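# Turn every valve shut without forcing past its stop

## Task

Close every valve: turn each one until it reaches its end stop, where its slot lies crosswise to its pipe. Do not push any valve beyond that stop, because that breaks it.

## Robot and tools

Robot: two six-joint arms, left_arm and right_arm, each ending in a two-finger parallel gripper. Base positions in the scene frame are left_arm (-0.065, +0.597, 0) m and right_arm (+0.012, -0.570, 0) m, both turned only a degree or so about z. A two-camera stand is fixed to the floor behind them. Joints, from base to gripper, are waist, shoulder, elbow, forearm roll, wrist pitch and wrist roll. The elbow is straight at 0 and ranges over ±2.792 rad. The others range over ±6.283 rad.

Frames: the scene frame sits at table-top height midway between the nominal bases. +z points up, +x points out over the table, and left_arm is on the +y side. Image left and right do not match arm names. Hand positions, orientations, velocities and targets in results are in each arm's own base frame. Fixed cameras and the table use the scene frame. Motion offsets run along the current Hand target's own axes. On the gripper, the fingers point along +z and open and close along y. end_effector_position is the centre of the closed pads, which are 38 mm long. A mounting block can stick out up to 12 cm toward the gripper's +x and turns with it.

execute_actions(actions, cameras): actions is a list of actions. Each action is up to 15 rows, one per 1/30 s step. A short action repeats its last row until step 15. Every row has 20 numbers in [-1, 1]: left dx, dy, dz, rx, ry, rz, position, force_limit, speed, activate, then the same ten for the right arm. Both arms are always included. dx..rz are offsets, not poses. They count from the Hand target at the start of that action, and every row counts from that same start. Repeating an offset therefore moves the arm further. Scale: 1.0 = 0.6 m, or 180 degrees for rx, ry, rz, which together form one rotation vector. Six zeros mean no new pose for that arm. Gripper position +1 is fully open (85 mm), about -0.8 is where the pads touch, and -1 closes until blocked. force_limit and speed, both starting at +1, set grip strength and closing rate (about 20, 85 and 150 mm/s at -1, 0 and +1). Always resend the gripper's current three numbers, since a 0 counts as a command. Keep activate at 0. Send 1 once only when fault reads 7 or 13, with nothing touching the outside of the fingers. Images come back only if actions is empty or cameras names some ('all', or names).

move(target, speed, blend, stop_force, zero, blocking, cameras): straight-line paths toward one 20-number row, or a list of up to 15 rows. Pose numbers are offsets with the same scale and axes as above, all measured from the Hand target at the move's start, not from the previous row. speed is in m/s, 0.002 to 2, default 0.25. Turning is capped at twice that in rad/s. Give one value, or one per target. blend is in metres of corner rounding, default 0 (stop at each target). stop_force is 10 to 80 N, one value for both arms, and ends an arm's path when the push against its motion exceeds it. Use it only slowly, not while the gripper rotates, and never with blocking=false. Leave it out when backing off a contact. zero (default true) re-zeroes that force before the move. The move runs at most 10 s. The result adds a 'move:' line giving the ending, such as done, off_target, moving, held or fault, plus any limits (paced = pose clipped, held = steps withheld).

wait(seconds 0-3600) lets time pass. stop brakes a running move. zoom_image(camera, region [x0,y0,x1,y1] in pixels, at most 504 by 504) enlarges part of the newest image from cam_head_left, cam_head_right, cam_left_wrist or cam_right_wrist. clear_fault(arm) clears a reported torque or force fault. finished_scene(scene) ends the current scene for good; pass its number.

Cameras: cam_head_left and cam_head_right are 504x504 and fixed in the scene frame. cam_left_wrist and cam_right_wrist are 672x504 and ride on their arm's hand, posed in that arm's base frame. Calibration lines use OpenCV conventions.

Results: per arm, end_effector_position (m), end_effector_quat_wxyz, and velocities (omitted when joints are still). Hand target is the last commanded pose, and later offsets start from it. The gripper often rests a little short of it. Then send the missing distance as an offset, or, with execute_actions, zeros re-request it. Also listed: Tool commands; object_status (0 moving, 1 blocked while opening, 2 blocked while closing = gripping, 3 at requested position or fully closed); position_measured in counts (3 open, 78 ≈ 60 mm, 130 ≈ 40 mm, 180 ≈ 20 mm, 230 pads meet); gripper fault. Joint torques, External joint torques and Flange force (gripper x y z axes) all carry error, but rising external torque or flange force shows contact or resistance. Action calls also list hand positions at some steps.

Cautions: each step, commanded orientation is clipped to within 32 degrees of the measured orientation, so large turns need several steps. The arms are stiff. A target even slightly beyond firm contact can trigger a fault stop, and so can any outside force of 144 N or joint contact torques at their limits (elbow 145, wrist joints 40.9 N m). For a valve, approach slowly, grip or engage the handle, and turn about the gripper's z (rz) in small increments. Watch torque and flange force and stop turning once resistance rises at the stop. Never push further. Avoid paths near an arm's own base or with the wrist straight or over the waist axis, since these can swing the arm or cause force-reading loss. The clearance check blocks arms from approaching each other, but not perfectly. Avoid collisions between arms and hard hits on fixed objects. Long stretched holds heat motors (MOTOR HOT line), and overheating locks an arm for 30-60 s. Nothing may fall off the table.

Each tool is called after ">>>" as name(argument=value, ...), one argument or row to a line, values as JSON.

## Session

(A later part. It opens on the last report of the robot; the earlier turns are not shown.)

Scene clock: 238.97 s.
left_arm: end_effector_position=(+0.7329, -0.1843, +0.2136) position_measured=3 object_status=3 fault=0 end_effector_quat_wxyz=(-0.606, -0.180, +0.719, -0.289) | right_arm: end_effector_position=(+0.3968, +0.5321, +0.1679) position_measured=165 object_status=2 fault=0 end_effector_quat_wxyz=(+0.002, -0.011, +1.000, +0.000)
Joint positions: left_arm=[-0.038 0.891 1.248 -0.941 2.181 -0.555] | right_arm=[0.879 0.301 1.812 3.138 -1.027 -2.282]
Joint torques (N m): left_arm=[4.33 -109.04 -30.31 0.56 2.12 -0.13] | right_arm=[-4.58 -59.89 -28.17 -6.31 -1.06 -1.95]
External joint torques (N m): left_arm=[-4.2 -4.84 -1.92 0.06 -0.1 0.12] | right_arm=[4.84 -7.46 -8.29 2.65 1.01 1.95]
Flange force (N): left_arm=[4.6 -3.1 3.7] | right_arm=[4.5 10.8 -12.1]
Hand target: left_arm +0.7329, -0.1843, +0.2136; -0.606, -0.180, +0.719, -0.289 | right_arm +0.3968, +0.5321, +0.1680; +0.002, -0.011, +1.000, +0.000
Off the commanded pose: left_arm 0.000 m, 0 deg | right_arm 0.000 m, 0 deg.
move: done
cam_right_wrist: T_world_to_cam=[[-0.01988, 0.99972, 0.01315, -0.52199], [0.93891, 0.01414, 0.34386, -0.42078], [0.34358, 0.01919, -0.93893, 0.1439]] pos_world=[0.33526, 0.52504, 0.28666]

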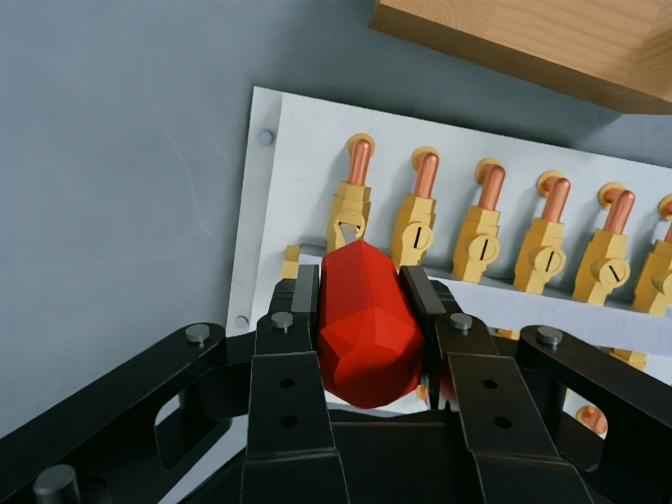

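>>> move(
  target=[
    [0,0,0,0,0,0,1,1,1,0,0,0,-0.0003,0,0,0.04,-1,0.8,-0.9,0],
    [0,0,0,0,0,0,1,1,1,0,0,0,-0.021,0,0,0.04,-1,0.8,-0.9,0],
  ],
  speed=0.1,
)

>>> move(
  target=[
    [0,0,0,0,0,0,1,1,1,0,-0.0108,0.0656,0.0,0,0,0.526,-1,0.8,-0.9,0],
    [0,0,0,0,0,0,1,1,1,0,-0.0108,0.0656,0.0115,0,0,0.526,-1,0.8,-0.9,0],
  ],
  speed=0.35,
  blend=0.002,
  cameras=["cam_right_wrist"],
)

>>> zoom_image(
  camera="cam_right_wrist",
  region=[325, 200, 373, 236],
)

Scene clock: 252.87 s.
left_arm: end_effector_position=(+0.7329, -0.1843, +0.2136) position_measured=3 object_status=3 fault=0 end_effector_quat_wxyz=(-0.606, -0.180, +0.719, -0.289) | right_arm: end_effector_position=(+0.3968, +0.5321, +0.1805) position_measured=165 object_status=2 fault=0 end_effector_quat_wxyz=(+0.002, +0.052, +0.999, +0.000)
Joint positions: left_arm=[-0.038 0.891 1.248 -0.941 2.181 -0.555] | right_arm=[0.879 0.29 1.801 3.138 -1.049 -2.156]
Joint torques (N m): left_arm=[4.42 -109.39 -30.21 0.56 2.17 -0.14] | right_arm=[-3.47 -69.29 -36.1 -4.08 -0.68 0.24]
External joint torques (N m): left_arm=[-4.26 -4.99 -2.14 0.07 -0.15 0.13] | right_arm=[3.33 3.23 -0.62 0.39 0.64 -0.24]
Flange force (N): left_arm=[4.6 -3.4 3.5] | right_arm=[1.1 7.3 3.2]
Hand target: left_arm +0.7329, -0.1843, +0.2136; -0.606, -0.180, +0.719, -0.289 | right_arm +0.3968, +0.5321, +0.1806; +0.002, +0.052, +0.999, +0.000
Off the commanded pose: left_arm 0.000 m, 0 deg | right_arm 0.000 m, 0 deg.
move: done

Scene clock: 255.70 s.
left_arm: end_effector_position=(+0.7329, -0.1843, +0.2136) position_measured=3 object_status=3 fault=0 end_effector_quat_wxyz=(-0.606, -0.180, +0.719, -0.289) | right_arm: end_effector_position=(+0.4074, +0.5706, +0.1737) position_measured=165 object_status=2 fault=0 end_effector_quat_wxyz=(+0.001, +0.770, +0.638, +0.001)
Joint positions: left_arm=[-0.038 0.891 1.248 -0.941 2.181 -0.555] | right_arm=[0.903 0.349 1.732 3.138 -1.059 -0.48]
Joint torques (N m): left_arm=[4.68 -109.19 -30.23 0.56 2.17 -0.13] | right_arm=[-2.98 -75.6 -36.53 -3.99 -0.47 0.21]
External joint torques (N m): left_arm=[-4.54 -4.91 -2.03 0.06 -0.15 0.12] | right_arm=[3.18 2.92 -0.65 0.24 0.53 -0.21]
Flange force (N): left_arm=[4.5 -3.6 3.8] | right_arm=[6.7 -1.6 2.6]
Hand target: left_arm +0.7329, -0.1843, +0.2136; -0.606, -0.180, +0.719, -0.289 | right_arm +0.4074, +0.5706, +0.1737; +0.001, +0.770, +0.638, +0.001
Off the commanded pose: left_arm 0.000 m, 0 deg | right_arm 0.000 m, 0 deg.
move: done
cam_right_wrist: T_world_to_cam=[[0.98232, -0.1864, 0.01721, -0.2926], [-0.18105, -0.92271, 0.34034, 0.55816], [-0.04756, -0.33744, -0.94015, 0.50801]] pos_world=[0.41264, 0.6319, 0.29268]

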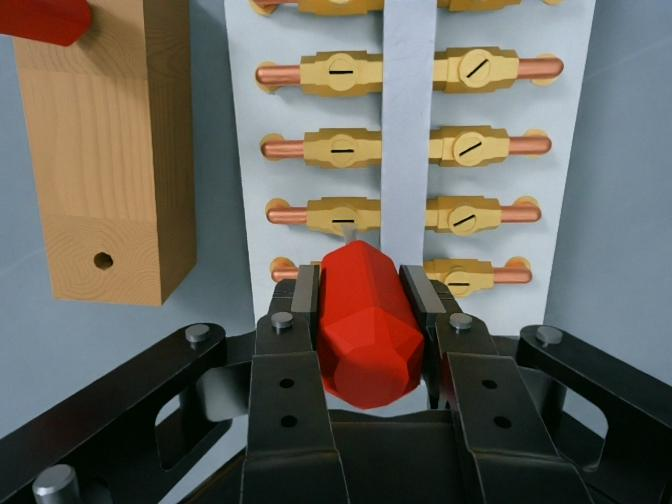

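Scaled by 10.500.

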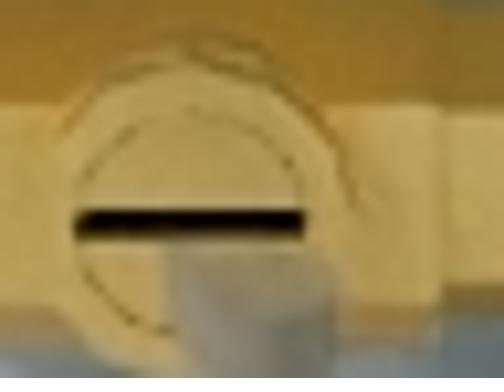

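>>> move(
  target=[0,0,0,0,0,0,1,1,1,0,0,-0.0048,0.002,0,0,-0.033,-1,0.8,-0.9,0],
  speed=0.1,
  cameras=["cam_right_wrist"],
)

>>> zoom_image(
  camera="cam_right_wrist",
  region=[325, 200, 373, 236],
)

Scene clock: 261.07 s.
left_arm: end_effector_position=(+0.7329, -0.1843, +0.2136) position_measured=3 object_status=3 fault=0 end_effector_quat_wxyz=(-0.606, -0.180, +0.719, -0.289) | right_arm: end_effector_position=(+0.4046, +0.5711, +0.1725) position_measured=165 object_status=2 fault=0 end_effector_quat_wxyz=(+0.001, +0.736, +0.677, +0.001)
Joint positions: left_arm=[-0.038 0.891 1.248 -0.941 2.181 -0.555] | right_arm=[0.906 0.348 1.736 3.138 -1.056 -0.58]
Joint torques (N m): left_arm=[4.45 -109.16 -30.26 0.58 2.14 -0.13] | right_arm=[-3.25 -75.67 -36.9 -3.97 -0.53 0.27]
External joint torques (N m): left_arm=[-4.28 -5.35 -2.13 0.05 -0.11 0.12] | right_arm=[3.29 2.56 -0.48 0.21 0.6 -0.27]
Flange force (N): left_arm=[5.1 -3.3 3.8] | right_arm=[6.0 -1.5 2.6]
Hand target: left_arm +0.7329, -0.1843, +0.2136; -0.606, -0.180, +0.719, -0.289 | right_arm +0.4045, +0.5711, +0.1725; +0.001, +0.736, +0.677, +0.001
Off the commanded pose: left_arm 0.000 m, 0 deg | right_arm 0.000 m, 0 deg.
move: done
cam_right_wrist: T_world_to_cam=[[0.99634, -0.08365, 0.01732, -0.35406], [-0.08454, -0.93632, 0.34083, 0.52712], [-0.01229, -0.34105, -0.93997, 0.4946]] pos_world=[0.40341, 0.63262, 0.29138]

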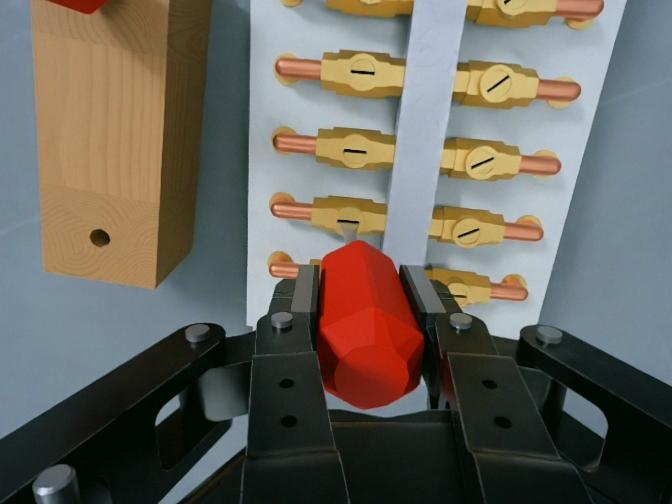

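Scaled by 10.500.

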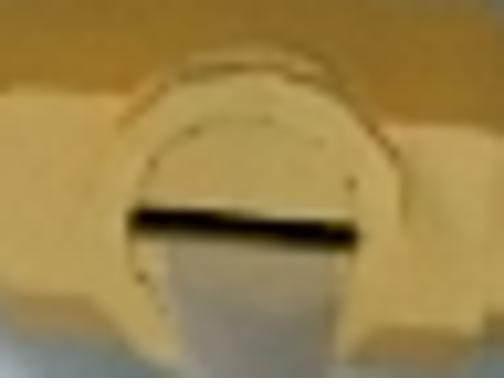

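>>> move(
  target=[
    [0,0,0,0,0,0,1,1,1,0,0.0016,-0.0004,0,0,0,0,-1,0.8,-0.9,0],
  ],
  speed=0.05,
  cameras=["cam_right_wrist"],
)

>>> zoom_image(
  camera="cam_right_wrist",
  region=[325, 200, 373, 236],
)

>>> move(
  target=[0,0,0,0,0,0,1,1,1,0,0,0,0.009,0,0,0,-1,0.8,-0.9,0],
  speed=0.006,
  stop_force=12,
  cameras=["cam_right_wrist"],
)

>>> zoom_image(
  camera="cam_right_wrist",
  region=[325, 200, 373, 236],
)

Scene clock: 266.43 s.
left_arm: end_effector_position=(+0.7329, -0.1843, +0.2136) position_measured=3 object_status=3 fault=0 end_effector_quat_wxyz=(-0.606, -0.180, +0.719, -0.289) | right_arm: end_effector_position=(+0.4044, +0.5721, +0.1725) position_measured=165 object_status=2 fault=0 end_effector_quat_wxyz=(+0.001, +0.736, +0.677, +0.001)
Joint positions: left_arm=[-0.038 0.891 1.248 -0.941 2.181 -0.555] | right_arm=[0.907 0.349 1.734 3.138 -1.056 -0.579]
Joint torques (N m): left_arm=[4.55 -109.16 -30.19 0.56 2.12 -0.12] | right_arm=[-3.1 -75.78 -36.88 -3.97 -0.5 0.21]
External joint torques (N m): left_arm=[-4.4 -5.14 -2.06 0.06 -0.1 0.11] | right_arm=[3.16 3.3 -0.22 0.24 0.57 -0.21]
Flange force (N): left_arm=[4.9 -3.4 3.8] | right_arm=[6.4 -1.1 3.4]
Hand target: left_arm +0.7329, -0.1843, +0.2136; -0.606, -0.180, +0.719, -0.289 | right_arm +0.4044, +0.5721, +0.1725; +0.001, +0.736, +0.677, +0.001
Off the commanded pose: left_arm 0.000 m, 0 deg | right_arm 0.000 m, 0 deg.
move: done
cam_right_wrist: T_world_to_cam=[[0.99634, -0.08372, 0.01713, -0.35367], [-0.08454, -0.93634, 0.34075, 0.52808], [-0.01249, -0.34096, -0.94, 0.49497]] pos_world=[0.40321, 0.63362, 0.29138]

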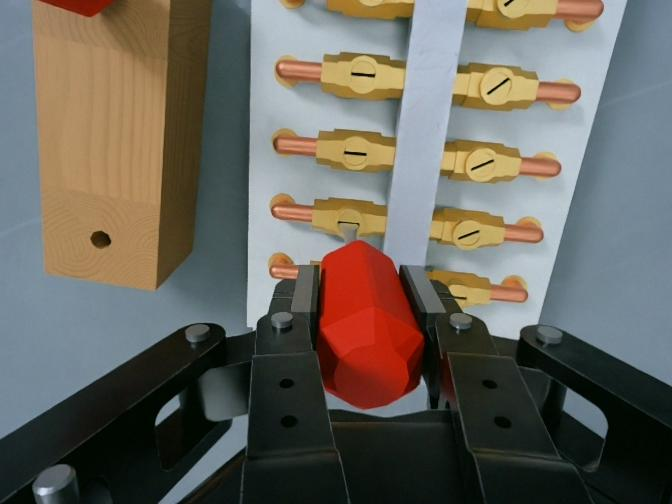

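Scaled by 10.500.

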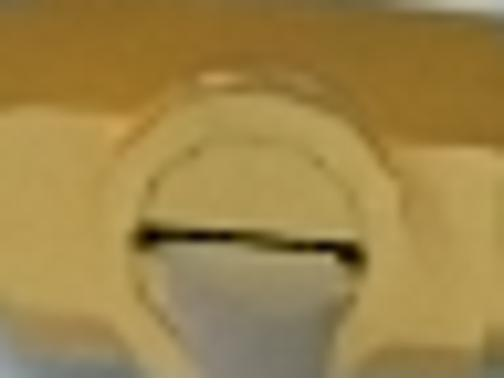

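Scene clock: 267.87 s.
left_arm: end_effector_position=(+0.7329, -0.1843, +0.2136) position_measured=3 object_status=3 fault=0 end_effector_quat_wxyz=(-0.606, -0.180, +0.719, -0.289) | right_arm: end_effector_position=(+0.4044, +0.5721, +0.1675) position_measured=165 object_status=2 fault=0 end_effector_quat_wxyz=(+0.001, +0.736, +0.677, +0.001)
Joint positions: left_arm=[-0.038 0.891 1.248 -0.941 2.181 -0.555] | right_arm=[0.907 0.353 1.739 3.138 -1.048 -0.579]
Joint torques (N m): left_arm=[4.69 -109.3 -30.19 0.57 2.14 -0.14] | right_arm=[-3.82 -61.32 -28.46 -4.07 0.32 0.24]
External joint torques (N m): left_arm=[-4.51 -5.76 -2.37 0.06 -0.11 0.13] | right_arm=[4.09 -11.65 -8.46 0.36 -0.26 -0.24]
Flange force (N): left_arm=[5.5 -3.5 3.8] | right_arm=[3.9 -4.1 -17.5]
Hand target: left_arm +0.7329, -0.1843, +0.2136; -0.606, -0.180, +0.719, -0.289 | right_arm +0.4044, +0.5721, +0.1675; +0.001, +0.736, +0.677, +0.001
Off the commanded pose: left_arm 0.000 m, 0 deg | right_arm 0.000 m, 0 deg.
move: contact (right_arm)
cam_right_wrist: T_world_to_cam=[[0.99634, -0.08375, 0.01733, -0.35371], [-0.08464, -0.93642, 0.34053, 0.53004], [-0.0123, -0.34075, -0.94007, 0.49012]] pos_world=[0.40331, 0.63371, 0.28638]

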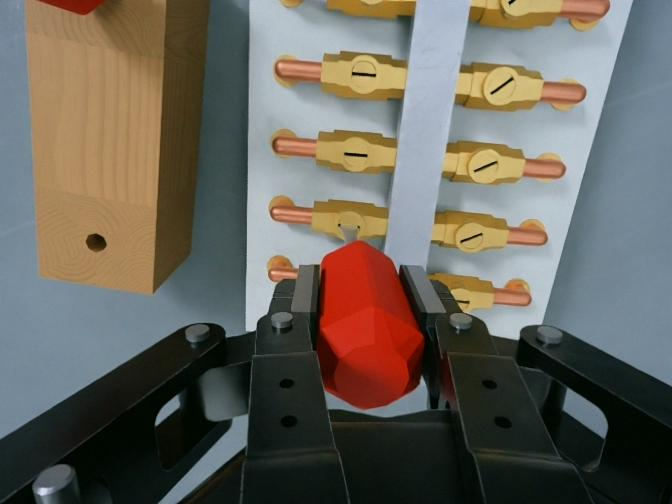

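Scaled by 10.500.

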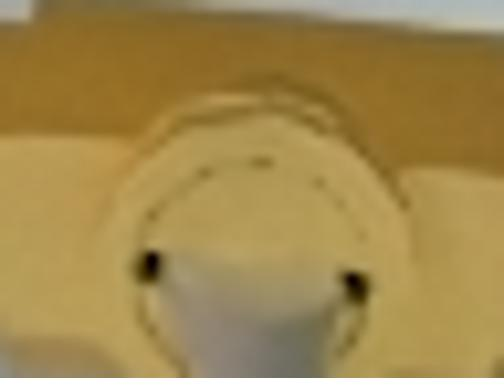

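>>> move(
  target=[0,0,0,0,0,0,1,1,1,0,0,0,-0.0003,0,0,-0.056,-1,0.8,-0.9,0],
  speed=0.12,
  cameras=["cam_right_wrist"],
)

>>> zoom_image(
  camera="cam_right_wrist",
  region=[325, 200, 373, 236],
)

Scene clock: 271.43 s.
left_arm: end_effector_position=(+0.7329, -0.1843, +0.2136) position_measured=3 object_status=3 fault=0 end_effector_quat_wxyz=(-0.606, -0.180, +0.719, -0.289) | right_arm: end_effector_position=(+0.4044, +0.5721, +0.1676) position_measured=165 object_status=2 fault=0 end_effector_quat_wxyz=(+0.001, +0.673, +0.739, +0.001)
Joint positions: left_arm=[-0.038 0.891 1.248 -0.941 2.181 -0.555] | right_arm=[0.908 0.353 1.739 3.138 -1.048 -0.755]
Joint torques (N m): left_arm=[4.55 -109.22 -30.09 0.58 2.1 -0.13] | right_arm=[-5.55 -62.85 -32.42 -5.46 2.15 -0.3]
External joint torques (N m): left_arm=[-4.38 -5.61 -2.41 0.05 -0.08 0.12] | right_arm=[5.26 -10 -4.49 1.74 -2.09 0.3]
Flange force (N): left_arm=[5.3 -3.7 3.5] | right_arm=[2.6 -8.1 -15.7]
Hand target: left_arm +0.7329, -0.1843, +0.2136; -0.606, -0.180, +0.719, -0.289 | right_arm +0.4044, +0.5721, +0.1677; +0.001, +0.673, +0.739, +0.001
Off the commanded pose: left_arm 0.000 m, 0 deg | right_arm 0.000 m, 0 deg.
move: done
cam_right_wrist: T_world_to_cam=[[0.99559, 0.09217, 0.01732, -0.45395], [0.08076, -0.93645, 0.34138, 0.46293], [0.04768, -0.33847, -0.93977, 0.46464]] pos_world=[0.39241, 0.63262, 0.28648]

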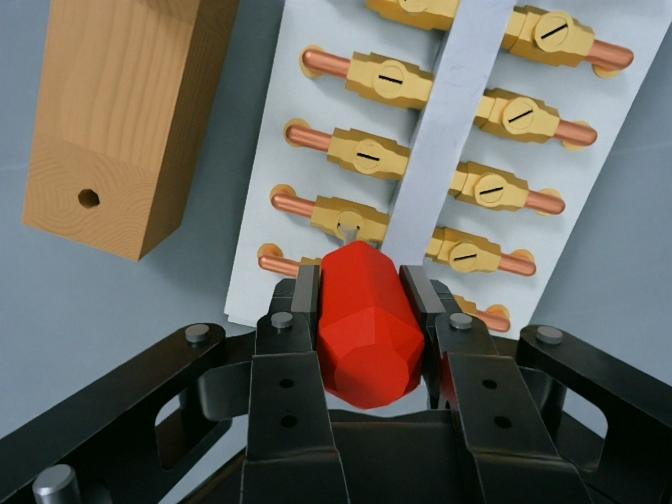

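Scaled by 10.500.

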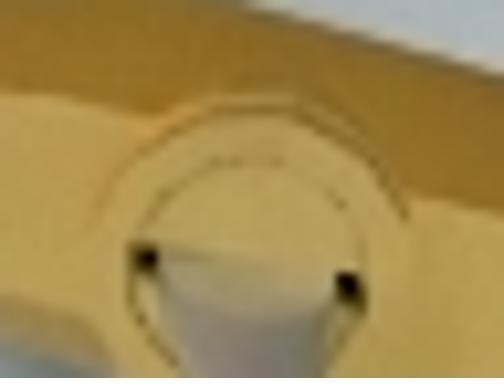

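>>> move(
  target=[
    [0,0,0,0,0,0,1,1,1,0,0,-0.0002,-0.0002,0,0,-0.139,-1,0.8,-0.9,0],
  ],
  speed=0.18,
)

>>> move(
  target=[
    [0,0,0,0,0,0,1,1,1,0,0,-0.0002,-0.0001,0,0,-0.139,-1,0.8,-0.9,0],
  ],
  speed=0.18,
  cameras=["cam_right_wrist"],
)

>>> zoom_image(
  camera="cam_right_wrist",
  region=[325, 200, 373, 236],
)

Scene clock: 276.93 s.
left_arm: end_effector_position=(+0.7329, -0.1843, +0.2136) position_measured=3 object_status=3 fault=0 end_effector_quat_wxyz=(-0.606, -0.180, +0.719, -0.289) | right_arm: end_effector_position=(+0.4043, +0.5722, +0.1678) position_measured=165 object_status=2 fault=0 end_effector_quat_wxyz=(+0.002, +0.497, +0.868, +0.001)
Joint positions: left_arm=[-0.038 0.891 1.248 -0.941 2.181 -0.555] | right_arm=[0.908 0.353 1.739 3.138 -1.048 -1.192]
Joint torques (N m): left_arm=[4.54 -109.4 -30.26 0.55 2.18 -0.13] | right_arm=[-5.76 -71.93 -43.51 -5.41 5.85 -0.07]
External joint torques (N m): left_arm=[-4.4 -4.89 -2.06 0.07 -0.16 0.12] | right_arm=[5.54 -0.98 6.58 1.7 -5.83 0.07]
Flange force (N): left_arm=[4.5 -3.5 3.6] | right_arm=[2.8 -13.2 -4.9]
Hand target: left_arm +0.7329, -0.1843, +0.2136; -0.606, -0.180, +0.719, -0.289 | right_arm +0.4043, +0.5721, +0.1678; +0.002, +0.497, +0.868, +0.001
Off the commanded pose: left_arm 0.000 m, 0 deg | right_arm 0.000 m, 0 deg.
move: done

Scene clock: 278.53 s.
left_arm: end_effector_position=(+0.7329, -0.1843, +0.2136) position_measured=3 object_status=3 fault=0 end_effector_quat_wxyz=(-0.606, -0.180, +0.719, -0.289) | right_arm: end_effector_position=(+0.4042, +0.5721, +0.1679) position_measured=165 object_status=2 fault=0 end_effector_quat_wxyz=(+0.002, +0.297, +0.955, +0.000)
Joint positions: left_arm=[-0.038 0.891 1.248 -0.941 2.181 -0.555] | right_arm=[0.908 0.353 1.739 3.138 -1.048 -1.628]
Joint torques (N m): left_arm=[4.46 -109.14 -30.17 0.52 2.16 -0.1] | right_arm=[-3.34 -71.64 -46.58 -3.73 8.18 -0.22]
External joint torques (N m): left_arm=[-4.29 -5.32 -2.23 0.11 -0.14 0.08] | right_arm=[3.27 -0.95 9.64 0.03 -8.17 0.22]
Flange force (N): left_arm=[5.0 -3.4 3.6] | right_arm=[5.2 -15.7 -6.2]
Hand target: left_arm +0.7329, -0.1843, +0.2136; -0.606, -0.180, +0.719, -0.289 | right_arm +0.4042, +0.5721, +0.1679; +0.002, +0.297, +0.955, +0.000
Off the commanded pose: left_arm 0.000 m, 0 deg | right_arm 0.000 m, 0 deg.
move: done
cam_right_wrist: T_world_to_cam=[[0.56889, 0.82226, 0.01561, -0.69868], [0.76924, -0.53873, 0.34356, -0.04334], [0.29091, -0.18344, -0.939, 0.27771]] pos_world=[0.35002, 0.60209, 0.28657]

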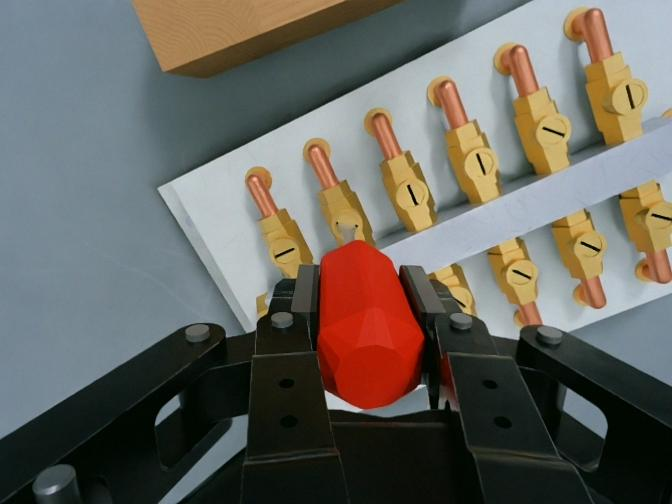

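Scaled by 10.500.

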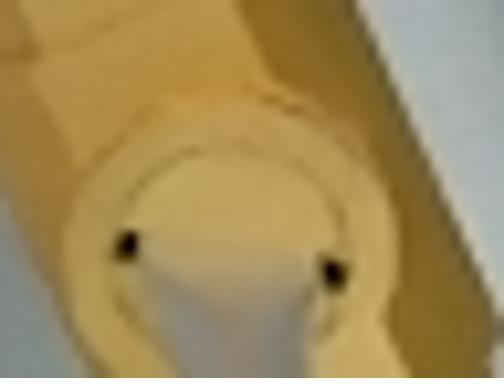

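>>> move(
  target=[
    [0,0,0,0,0,0,1,1,1,0,0,-0.0015,-0.0001,0,0,-0.139,-1,0.8,-0.9,0],
  ],
  speed=0.18,
)

>>> move(
  target=[
    [0,0,0,0,0,0,1,1,1,0,0,-0.0005,0,0,0,-0.035,-1,0.8,-0.9,0],
  ],
  speed=0.1,
  cameras=["cam_right_wrist"],
)

>>> zoom_image(
  camera="cam_right_wrist",
  region=[325, 200, 373, 236],
)

Scene clock: 284.83 s.
left_arm: end_effector_position=(+0.7329, -0.1843, +0.2136) position_measured=3 object_status=3 fault=0 end_effector_quat_wxyz=(-0.606, -0.180, +0.719, -0.289) | right_arm: end_effector_position=(+0.4037, +0.5713, +0.1679) position_measured=165 object_status=2 fault=0 end_effector_quat_wxyz=(+0.002, +0.084, +0.997, +0.000)
Joint positions: left_arm=[-0.038 0.891 1.248 -0.941 2.181 -0.555] | right_arm=[0.908 0.351 1.741 3.138 -1.048 -2.065]
Joint torques (N m): left_arm=[4.64 -109.45 -30.32 0.55 2.15 -0.12] | right_arm=[-1.35 -73.08 -42.9 -3.37 4.86 -0.16]
External joint torques (N m): left_arm=[-4.48 -4.94 -1.99 0.07 -0.13 0.1] | right_arm=[1.63 0.35 6.01 -0.33 -4.9 0.16]
Flange force (N): left_arm=[4.6 -3.4 3.9] | right_arm=[6.0 -6.7 -2.7]
Hand target: left_arm +0.7329, -0.1843, +0.2136; -0.606, -0.180, +0.719, -0.289 | right_arm +0.4037, +0.5713, +0.1679; +0.002, +0.084, +0.997, +0.000
Off the commanded pose: left_arm 0.000 m, 0 deg | right_arm 0.000 m, 0 deg.
move: done

Scene clock: 285.73 s.
left_arm: end_effector_position=(+0.7329, -0.1843, +0.2136) position_measured=3 object_status=3 fault=0 end_effector_quat_wxyz=(-0.606, -0.180, +0.719, -0.289) | right_arm: end_effector_position=(+0.4036, +0.5710, +0.1679) position_measured=165 object_status=2 fault=0 end_effector_quat_wxyz=(+0.002, +0.029, +1.000, +0.000)
Joint positions: left_arm=[-0.038 0.891 1.248 -0.941 2.181 -0.555] | right_arm=[0.907 0.351 1.741 3.138 -1.047 -2.175]
Joint torques (N m): left_arm=[4.4 -109.52 -30.11 0.56 2.17 -0.13] | right_arm=[-2.67 -72.78 -41.18 -3.76 3.77 -0.28]
External joint torques (N m): left_arm=[-4.25 -4.96 -2.27 0.06 -0.16 0.12] | right_arm=[2.41 0.12 4.32 0.05 -3.81 0.28]
Flange force (N): left_arm=[4.6 -3.7 3.1] | right_arm=[6.5 -3.1 -2.6]
Hand target: left_arm +0.7329, -0.1843, +0.2136; -0.606, -0.180, +0.719, -0.289 | right_arm +0.4036, +0.5710, +0.1679; +0.002, +0.029, +1.000, +0.000
Off the commanded pose: left_arm 0.000 m, 0 deg | right_arm 0.000 m, 0 deg.
move: done
cam_right_wrist: T_world_to_cam=[[0.05865, 0.99818, 0.01377, -0.59169], [0.93704, -0.05981, 0.34406, -0.38484], [0.34426, -0.00727, -0.93885, 0.15552]] pos_world=[0.34177, 0.56873, 0.28657]

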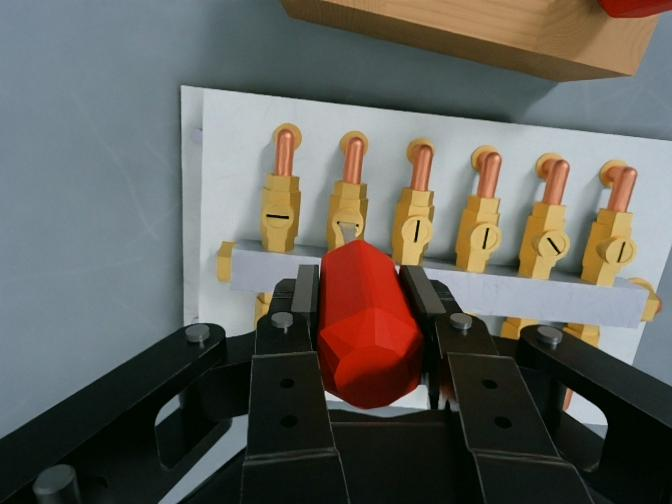

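Scaled by 10.500.

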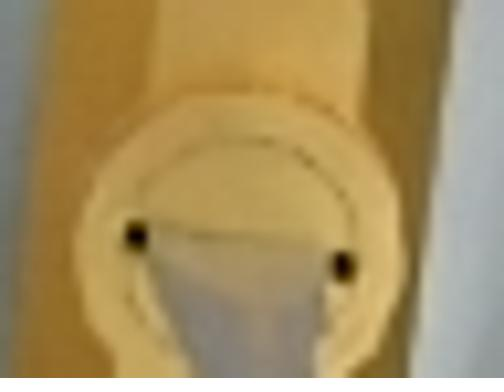

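>>> move(
  target=[
    [0,0,0,0,0,0,1,1,1,0,0,-0.0003,0.0001,0,0,-0.024,-1,0.8,-0.9,0],
  ],
  speed=0.1,
  cameras=["cam_right_wrist"],
)

>>> zoom_image(
  camera="cam_right_wrist",
  region=[325, 200, 373, 236],
)

Scene clock: 288.77 s.
left_arm: end_effector_position=(+0.7329, -0.1843, +0.2136) position_measured=3 object_status=3 fault=0 end_effector_quat_wxyz=(-0.606, -0.180, +0.719, -0.289) | right_arm: end_effector_position=(+0.4036, +0.5709, +0.1679) position_measured=165 object_status=2 fault=0 end_effector_quat_wxyz=(+0.002, -0.009, +1.000, +0.000)
Joint positions: left_arm=[-0.038 0.891 1.248 -0.941 2.181 -0.555] | right_arm=[0.907 0.351 1.742 3.138 -1.047 -2.251]
Joint torques (N m): left_arm=[4.54 -109.01 -30.19 0.51 2.16 -0.12] | right_arm=[-1.92 -70.85 -37.84 -4.79 2.26 -1.73]
External joint torques (N m): left_arm=[-4.41 -5.23 -2.11 0.11 -0.14 0.11] | right_arm=[1.9 -1.87 0.9 1.08 -2.3 1.73]
Flange force (N): left_arm=[4.9 -3.3 3.9] | right_arm=[5.8 0.8 -4.7]
Hand target: left_arm +0.7329, -0.1843, +0.2136; -0.606, -0.180, +0.719, -0.289 | right_arm +0.4036, +0.5709, +0.1679; +0.002, -0.009, +1.000, +0.000
Off the commanded pose: left_arm 0.000 m, 0 deg | right_arm 0.000 m, 0 deg.
move: done
cam_right_wrist: T_world_to_cam=[[-0.01673, 0.99977, 0.01353, -0.56196], [0.9389, 0.01105, 0.34402, -0.42599], [0.34379, 0.01846, -0.93886, 0.14104]] pos_world=[0.34207, 0.56394, 0.28657]

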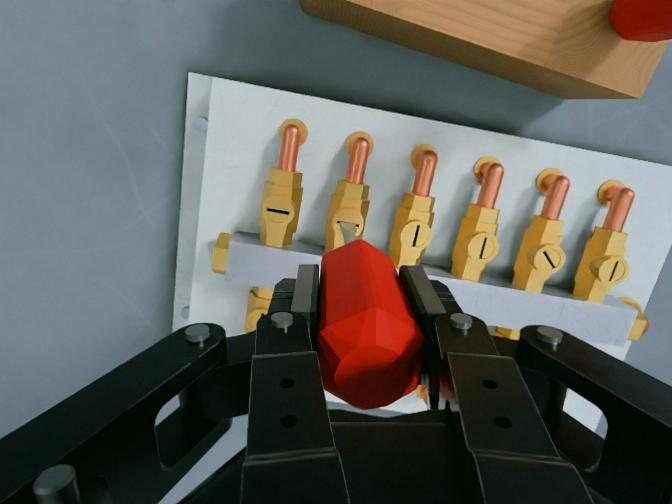

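Scaled by 10.500.

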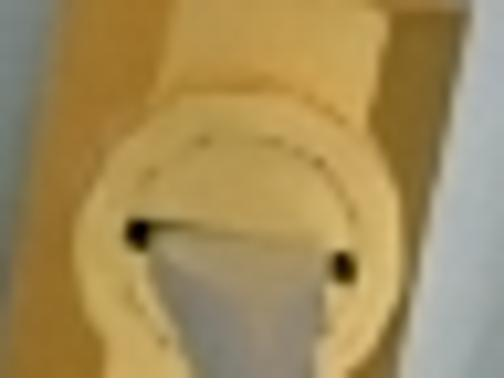

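>>> move(
  target=[
    [0,0,0,0,0,0,1,1,1,0,0,-0.0001,0.0001,0,0,-0.008,-1,0.8,-0.9,0],
  ],
  speed=0.1,
  cameras=["cam_right_wrist"],
)

>>> zoom_image(
  camera="cam_right_wrist",
  region=[325, 200, 373, 236],
)

>>> move(
  target=[
    [0,0,0,0,0,0,1,1,1,0,0,0,-0.0003,0,0,0.04,-1,0.8,-0.9,0],
    [0,0,0,0,0,0,1,1,1,0,0,0,-0.018,0,0,0.04,-1,0.8,-0.9,0],
    [0,0,0,0,0,0,1,1,1,0,-0.0165,0.0673,-0.018,0,0,0.5405,-1,0.8,-0.9,0],
    [0,0,0,0,0,0,1,1,1,0,-0.0165,0.0673,-0.0077,0,0,0.5405,-1,0.8,-0.9,0],
  ],
  speed=[0.1,0.1,0.4,0.2],
  blend=[0,0.002,0.002,0],
  cameras=["cam_right_wrist"],
)

>>> zoom_image(
  camera="cam_right_wrist",
  region=[325, 200, 373, 236],
)

Scene clock: 297.13 s.
left_arm: end_effector_position=(+0.7329, -0.1843, +0.2136) position_measured=3 object_status=3 fault=0 end_effector_quat_wxyz=(-0.606, -0.180, +0.719, -0.289) | right_arm: end_effector_position=(+0.4036, +0.5708, +0.1678) position_measured=165 object_status=2 fault=0 end_effector_quat_wxyz=(+0.002, -0.022, +1.000, +0.000)
Joint positions: left_arm=[-0.038 0.891 1.248 -0.941 2.181 -0.555] | right_arm=[0.907 0.351 1.742 3.138 -1.047 -2.276]
Joint torques (N m): left_arm=[4.23 -109.06 -30.24 0.57 2.15 -0.11] | right_arm=[-2.12 -68.83 -35.52 -5.05 1.62 -2]
External joint torques (N m): left_arm=[-4.07 -5.06 -2.01 0.05 -0.13 0.1] | right_arm=[1.84 -3.43 -1.15 1.35 -1.67 2]
Flange force (N): left_arm=[4.8 -3.1 3.6] | right_arm=[5.1 2.4 -6.7]
Hand target: left_arm +0.7329, -0.1843, +0.2136; -0.606, -0.180, +0.719, -0.289 | right_arm +0.4036, +0.5708, +0.1678; +0.002, -0.022, +1.000, +0.000
Off the commanded pose: left_arm 0.000 m, 0 deg | right_arm 0.000 m, 0 deg.
move: done
cam_right_wrist: T_world_to_cam=[[-0.04184, 0.99903, 0.0134, -0.55131], [0.93833, 0.03469, 0.34399, -0.43921], [0.34319, 0.02697, -0.93888, 0.13632]] pos_world=[0.34227, 0.56233, 0.28647]

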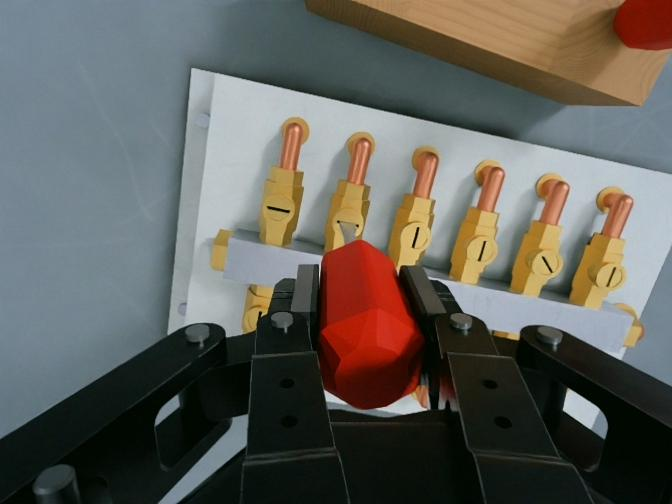

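Scaled by 10.500.

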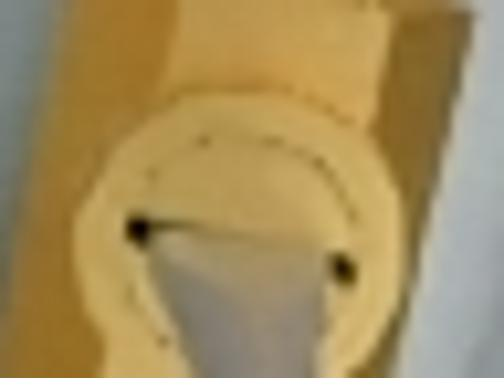

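Scene clock: 300.57 s.
left_arm: end_effector_position=(+0.7329, -0.1843, +0.2136) position_measured=3 object_status=3 fault=0 end_effector_quat_wxyz=(-0.606, -0.180, +0.719, -0.289) | right_arm: end_effector_position=(+0.4118, +0.6116, +0.1725) position_measured=165 object_status=2 fault=0 end_effector_quat_wxyz=(+0.001, +0.736, +0.677, +0.001)
Joint positions: left_arm=[-0.038 0.891 1.248 -0.941 2.181 -0.555] | right_arm=[0.933 0.402 1.658 3.138 -1.08 -0.553]
Joint torques (N m): left_arm=[4.37 -109.34 -30.19 0.52 2.12 -0.13] | right_arm=[-3.25 -81.73 -37.54 -4.02 -0.61 0.25]
External joint torques (N m): left_arm=[-4.21 -4.99 -2.15 0.1 -0.1 0.12] | right_arm=[3.17 3.83 0.06 0.24 0.67 -0.25]
Flange force (N): left_arm=[4.6 -3.4 3.3] | right_arm=[6.3 -1.0 4.1]
Hand target: left_arm +0.7329, -0.1843, +0.2136; -0.606, -0.180, +0.719, -0.289 | right_arm +0.4118, +0.6116, +0.1724; +0.001, +0.736, +0.677, +0.001
Off the commanded pose: left_arm 0.000 m, 0 deg | right_arm 0.000 m, 0 deg.
move: done
cam_right_wrist: T_world_to_cam=[[0.99621, -0.08524, 0.01732, -0.35682], [-0.08603, -0.93632, 0.34046, 0.56637], [-0.01281, -0.34066, -0.9401, 0.50849]] pos_world=[0.4107, 0.67311, 0.29138]

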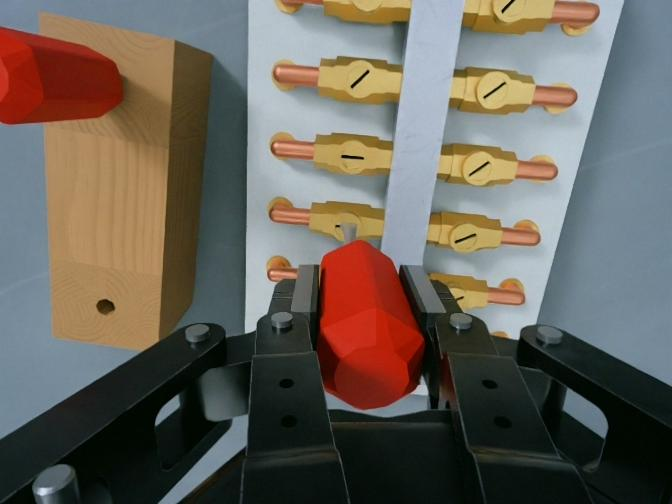

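Scaled by 10.500.

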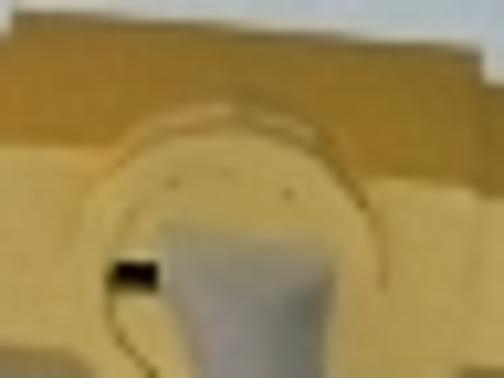

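>>> move(
  target=[
    [0,0,0,0,0,0,1,1,1,0,-0.0034,-0.0024,0,0,0,0,-1,0.8,-0.9,0],
  ],
  speed=0.05,
  cameras=["cam_right_wrist"],
)

>>> zoom_image(
  camera="cam_right_wrist",
  region=[325, 200, 373, 236],
)

Scene clock: 305.23 s.
left_arm: end_effector_position=(+0.7329, -0.1843, +0.2136) position_measured=3 object_status=3 fault=0 end_effector_quat_wxyz=(-0.606, -0.180, +0.719, -0.289) | right_arm: end_effector_position=(+0.4102, +0.6097, +0.1724) position_measured=165 object_status=2 fault=0 end_effector_quat_wxyz=(+0.001, +0.736, +0.677, +0.001)
Joint positions: left_arm=[-0.038 0.891 1.248 -0.941 2.181 -0.555] | right_arm=[0.933 0.398 1.663 3.138 -1.079 -0.552]
Joint torques (N m): left_arm=[4.35 -108.97 -30.18 0.54 2.17 -0.16] | right_arm=[-3.1 -80.91 -37.42 -4.02 -0.51 0.23]
External joint torques (N m): left_arm=[-4.2 -5.09 -2.07 0.08 -0.15 0.15] | right_arm=[3.25 3.33 -0.02 0.25 0.58 -0.23]
Flange force (N): left_arm=[4.7 -3.1 3.7] | right_arm=[6.0 -1.4 3.5]
Hand target: left_arm +0.7329, -0.1843, +0.2136; -0.606, -0.180, +0.719, -0.289 | right_arm +0.4102, +0.6097, +0.1724; +0.001, +0.736, +0.677, +0.001
Off the commanded pose: left_arm 0.000 m, 0 deg | right_arm 0.000 m, 0 deg.
move: done
cam_right_wrist: T_world_to_cam=[[0.99621, -0.08528, 0.01723, -0.35534], [-0.08604, -0.93628, 0.34055, 0.56444], [-0.01291, -0.34075, -0.94007, 0.50782]] pos_world=[0.40911, 0.67121, 0.29128]

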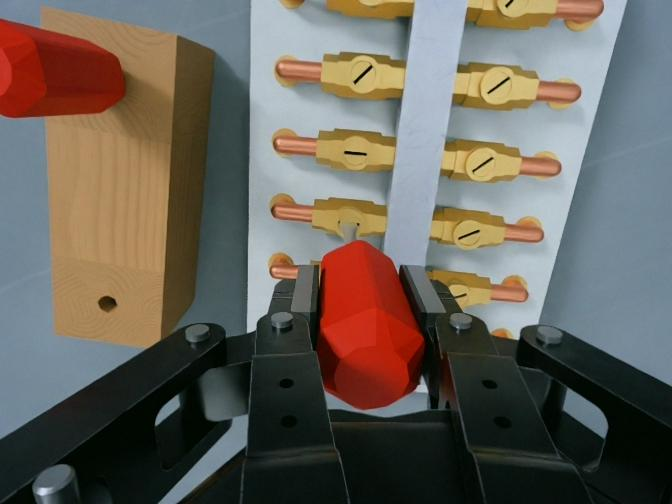

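Scaled by 10.500.

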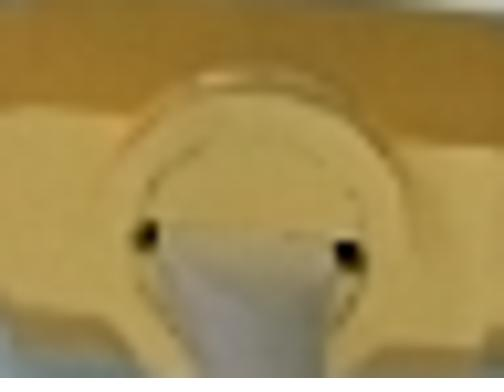

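>>> move(
  target=[
    [0,0,0,0,0,0,1,1,1,0,-0.0008,-0.0001,0,0,0,0,-1,0.8,-0.9,0],
  ],
  speed=0.05,
  cameras=["cam_right_wrist"],
)

>>> zoom_image(
  camera="cam_right_wrist",
  region=[325, 200, 373, 236],
)

>>> move(
  target=[0,0,0,0,0,0,1,1,1,0,0,0,0.009,0,0,0,-1,0.8,-0.9,0],
  speed=0.006,
  stop_force=12,
  cameras=["cam_right_wrist"],
)

>>> zoom_image(
  camera="cam_right_wrist",
  region=[325, 200, 373, 236],
)

Scene clock: 309.43 s.
left_arm: end_effector_position=(+0.7329, -0.1843, +0.2136) position_measured=3 object_status=3 fault=0 end_effector_quat_wxyz=(-0.606, -0.180, +0.719, -0.289) | right_arm: end_effector_position=(+0.4100, +0.6092, +0.1724) position_measured=165 object_status=2 fault=0 end_effector_quat_wxyz=(+0.001, +0.736, +0.677, +0.001)
Joint positions: left_arm=[-0.038 0.891 1.248 -0.941 2.181 -0.555] | right_arm=[0.933 0.397 1.664 3.138 -1.078 -0.553]
Joint torques (N m): left_arm=[4.35 -109.67 -30.14 0.55 2.18 -0.14] | right_arm=[-3.24 -80.77 -37.34 -4.03 -0.52 0.24]
External joint torques (N m): left_arm=[-4.19 -4.84 -2.25 0.07 -0.15 0.13] | right_arm=[3.37 3.19 -0.17 0.27 0.59 -0.24]
Flange force (N): left_arm=[4.4 -3.7 3.0] | right_arm=[6.2 -1.5 3.3]
Hand target: left_arm +0.7329, -0.1843, +0.2136; -0.606, -0.180, +0.719, -0.289 | right_arm +0.4101, +0.6092, +0.1724; +0.001, +0.736, +0.677, +0.001
Off the commanded pose: left_arm 0.000 m, 0 deg | right_arm 0.000 m, 0 deg.
move: done
cam_right_wrist: T_world_to_cam=[[0.99621, -0.08528, 0.01723, -0.35528], [-0.08604, -0.93628, 0.34055, 0.56396], [-0.01291, -0.34075, -0.94007, 0.50764]] pos_world=[0.40901, 0.67071, 0.29128]

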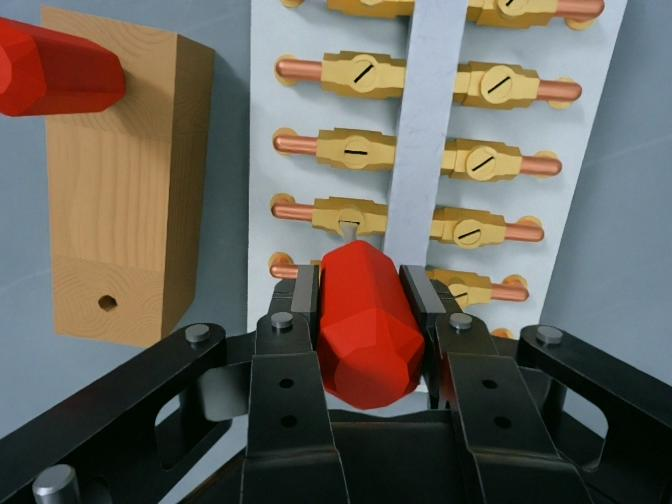

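Scaled by 10.500.

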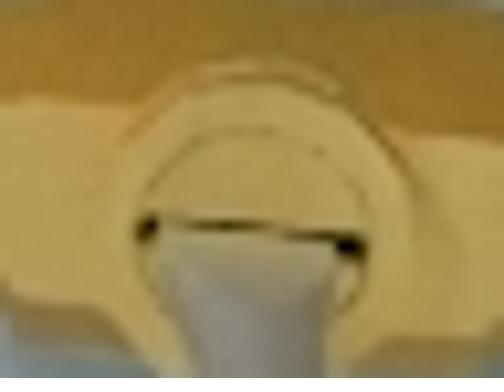

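Scene clock: 310.83 s.
left_arm: end_effector_position=(+0.7329, -0.1843, +0.2136) position_measured=3 object_status=3 fault=0 end_effector_quat_wxyz=(-0.606, -0.180, +0.719, -0.289) | right_arm: end_effector_position=(+0.4101, +0.6092, +0.1677) position_measured=165 object_status=2 fault=0 end_effector_quat_wxyz=(+0.001, +0.736, +0.677, +0.001)
Joint positions: left_arm=[-0.038 0.891 1.248 -0.941 2.181 -0.555] | right_arm=[0.932 0.401 1.668 3.138 -1.07 -0.553]
Joint torques (N m): left_arm=[4.52 -109.38 -30.08 0.57 2.18 -0.13] | right_arm=[-2.91 -68.2 -31.08 -3.66 0.95 0.39]
External joint torques (N m): left_arm=[-4.36 -5.29 -2.34 0.06 -0.16 0.12] | right_arm=[3 -9.74 -6.33 -0.11 -0.89 -0.39]
Flange force (N): left_arm=[4.9 -3.7 3.4] | right_arm=[2.1 -2.9 -14.6]
Hand target: left_arm +0.7329, -0.1843, +0.2136; -0.606, -0.180, +0.719, -0.289 | right_arm +0.4101, +0.6092, +0.1677; +0.001, +0.736, +0.677, +0.001 (not the last commanded pose)
Off the commanded pose: left_arm 0.000 m, 0 deg | right_arm 0.001 m, 0 deg.
move: contact (right_arm)
cam_right_wrist: T_world_to_cam=[[0.9962, -0.08534, 0.01734, -0.35518], [-0.08614, -0.93634, 0.34037, 0.5657], [-0.01281, -0.34057, -0.94013, 0.50309]] pos_world=[0.40901, 0.67071, 0.28658]

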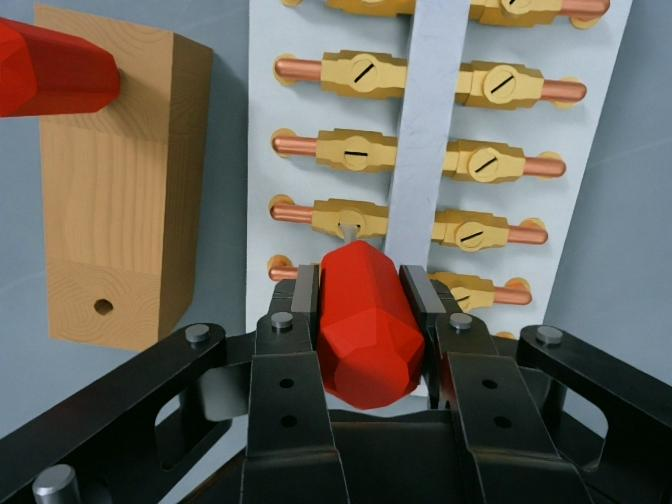

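Scaled by 10.500.

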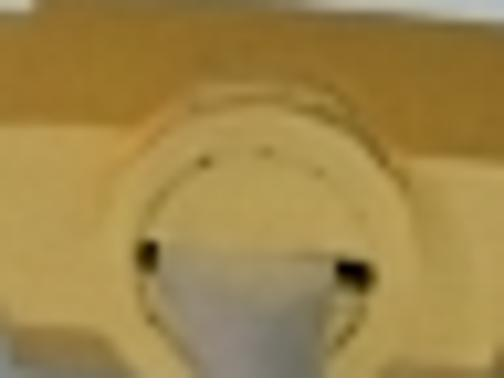

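>>> move(
  target=[
    [0,0,0,0,0,0,1,1,1,0,-0.0006,-0.0009,-0.0002,0,0,-0.193,-1,0.8,-0.9,0],
    [0,0,0,0,0,0,1,1,1,0,-0.0013,-0.0012,-0.0002,0,0,-0.332,-1,0.8,-0.9,0],
    [0,0,0,0,0,0,1,1,1,0,-0.002,-0.0013,-0.0002,0,0,-0.502,-1,0.8,-0.9,0],
  ],
  speed=0.2,
  blend=[0.03,0.03,0],
  cameras=["cam_right_wrist"],
)

>>> zoom_image(
  camera="cam_right_wrist",
  region=[325, 200, 373, 236],
)

Scene clock: 325.60 s.
left_arm: end_effector_position=(+0.7329, -0.1843, +0.2136) position_measured=3 object_status=3 fault=0 end_effector_quat_wxyz=(-0.606, -0.180, +0.719, -0.289) | right_arm: end_effector_position=(+0.4092, +0.6081, +0.1678) position_measured=165 object_status=2 fault=0 end_effector_quat_wxyz=(+0.002, +0.039, +0.999, +0.000)
Joint positions: left_arm=[-0.038 0.891 1.248 -0.941 2.181 -0.555] | right_arm=[0.933 0.399 1.671 3.138 -1.069 -2.13]
Joint torques (N m): left_arm=[4.44 -109.3 -30.16 0.6 2.14 -0.14] | right_arm=[-1.83 -66.07 -30.91 -3.71 1.83 -0.71]
External joint torques (N m): left_arm=[-4.27 -4.99 -2.13 0.03 -0.11 0.13] | right_arm=[1.47 -11.57 -6.51 -0.06 -1.86 0.71]
Flange force (N): left_arm=[4.7 -3.5 3.5] | right_arm=[3.1 0.4 -17.8]
Hand target: left_arm +0.7329, -0.1843, +0.2136; -0.606, -0.180, +0.719, -0.289 | right_arm +0.4092, +0.6081, +0.1678; +0.002, +0.039, +0.999, +0.000
Off the commanded pose: left_arm 0.000 m, 0 deg | right_arm 0.000 m, 0 deg.
move: done
cam_right_wrist: T_world_to_cam=[[0.07903, 0.99677, 0.01406, -0.63653], [0.93558, -0.07903, 0.34416, -0.3755], [0.34416, -0.01405, -0.9388, 0.15795]] pos_world=[0.34725, 0.60702, 0.28647]

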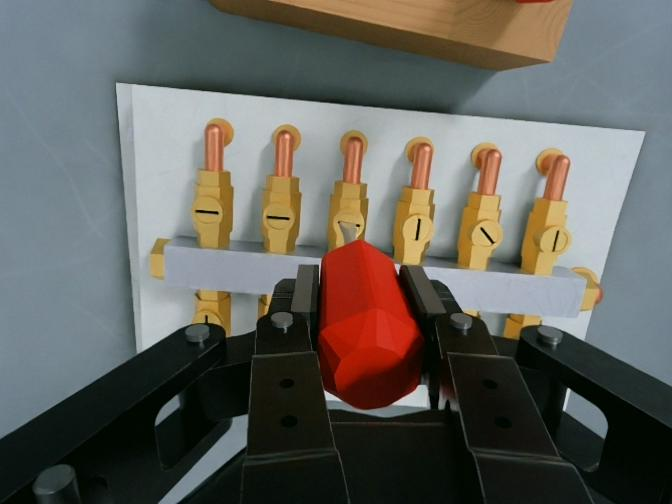

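Scaled by 10.500.

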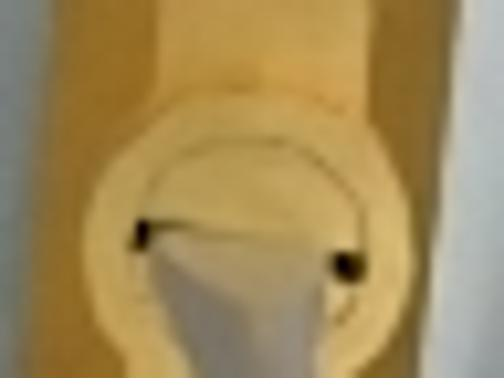

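>>> move(
  target=[
    [0,0,0,0,0,0,1,1,1,0,0,-0.0001,0,0,0,-0.028,-1,0.8,-0.9,0],
  ],
  speed=0.12,
  cameras=["cam_right_wrist"],
)

>>> zoom_image(
  camera="cam_right_wrist",
  region=[325, 200, 373, 236],
)

Scene clock: 328.90 s.
left_arm: end_effector_position=(+0.7329, -0.1843, +0.2136) position_measured=3 object_status=3 fault=0 end_effector_quat_wxyz=(-0.606, -0.180, +0.719, -0.289) | right_arm: end_effector_position=(+0.4092, +0.6080, +0.1678) position_measured=165 object_status=2 fault=0 end_effector_quat_wxyz=(+0.002, -0.005, +1.000, +0.000)
Joint positions: left_arm=[-0.038 0.891 1.248 -0.941 2.181 -0.555] | right_arm=[0.933 0.399 1.671 3.138 -1.069 -2.218]
Joint torques (N m): left_arm=[4.39 -109.48 -30.07 0.53 2.16 -0.12] | right_arm=[-1.39 -66.36 -31.06 -3.6 1.65 -0.75]
External joint torques (N m): left_arm=[-4.25 -4.94 -2.28 0.09 -0.14 0.11] | right_arm=[1.57 -11.45 -6.37 -0.16 -1.69 0.75]
Flange force (N): left_arm=[4.5 -3.7 3.1] | right_arm=[3.4 0.6 -17.3]
Hand target: left_arm +0.7329, -0.1843, +0.2136; -0.606, -0.180, +0.719, -0.289 | right_arm +0.4092, +0.6080, +0.1678; +0.002, -0.005, +1.000, +0.000
Off the commanded pose: left_arm 0.000 m, 0 deg | right_arm 0.000 m, 0 deg.
move: done
cam_right_wrist: T_world_to_cam=[[-0.00891, 0.99987, 0.01366, -0.60237], [0.93893, 0.00367, 0.34408, -0.42715], [0.34398, 0.01589, -0.93884, 0.13982]] pos_world=[0.3476, 0.60164, 0.28647]

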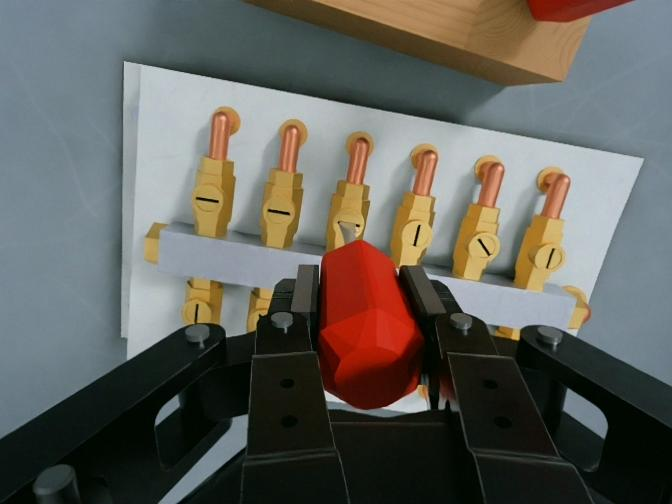

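Scaled by 10.500.

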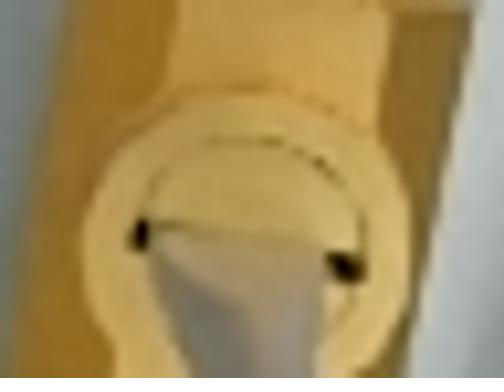

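>>> move(
  target=[
    [0,0,0,0,0,0,1,1,1,0,0,-0.0001,0,0,0,-0.014,-1,0.8,-0.9,0],
  ],
  speed=0.1,
  cameras=["cam_right_wrist"],
)

>>> zoom_image(
  camera="cam_right_wrist",
  region=[325, 200, 373, 236],
)

Scene clock: 331.90 s.
left_arm: end_effector_position=(+0.7329, -0.1843, +0.2136) position_measured=3 object_status=3 fault=0 end_effector_quat_wxyz=(-0.606, -0.180, +0.719, -0.289) | right_arm: end_effector_position=(+0.4092, +0.6080, +0.1678) position_measured=165 object_status=2 fault=0 end_effector_quat_wxyz=(+0.002, -0.027, +1.000, +0.000)
Joint positions: left_arm=[-0.038 0.891 1.248 -0.941 2.181 -0.555] | right_arm=[0.932 0.399 1.671 3.138 -1.069 -2.262]
Joint torques (N m): left_arm=[4.36 -109.33 -30.17 0.55 2.15 -0.13] | right_arm=[-1.94 -68.18 -31.63 -5.12 1.29 -2.16]
External joint torques (N m): left_arm=[-4.21 -4.61 -2.01 0.07 -0.14 0.12] | right_arm=[1.69 -8.96 -5.59 1.37 -1.34 2.16]
Flange force (N): left_arm=[4.2 -3.5 3.3] | right_arm=[4.0 3.4 -14.1]
Hand target: left_arm +0.7329, -0.1843, +0.2136; -0.606, -0.180, +0.719, -0.289 | right_arm +0.4092, +0.6080, +0.1678; +0.002, -0.027, +1.000, +0.000
Off the commanded pose: left_arm 0.000 m, 0 deg | right_arm 0.000 m, 0 deg.
move: done
cam_right_wrist: T_world_to_cam=[[-0.05292, 0.99851, 0.01349, -0.58339], [0.93784, 0.04506, 0.34413, -0.45186], [0.34301, 0.03087, -0.93883, 0.13112]] pos_world=[0.34792, 0.59883, 0.28647]

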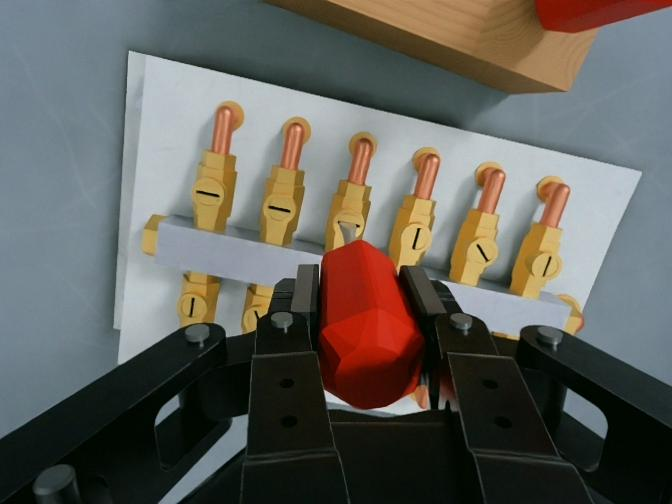

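Scaled by 10.500.

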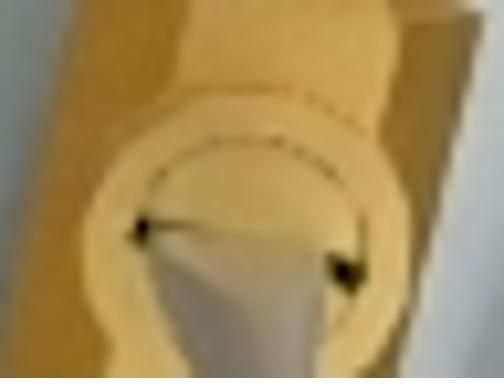

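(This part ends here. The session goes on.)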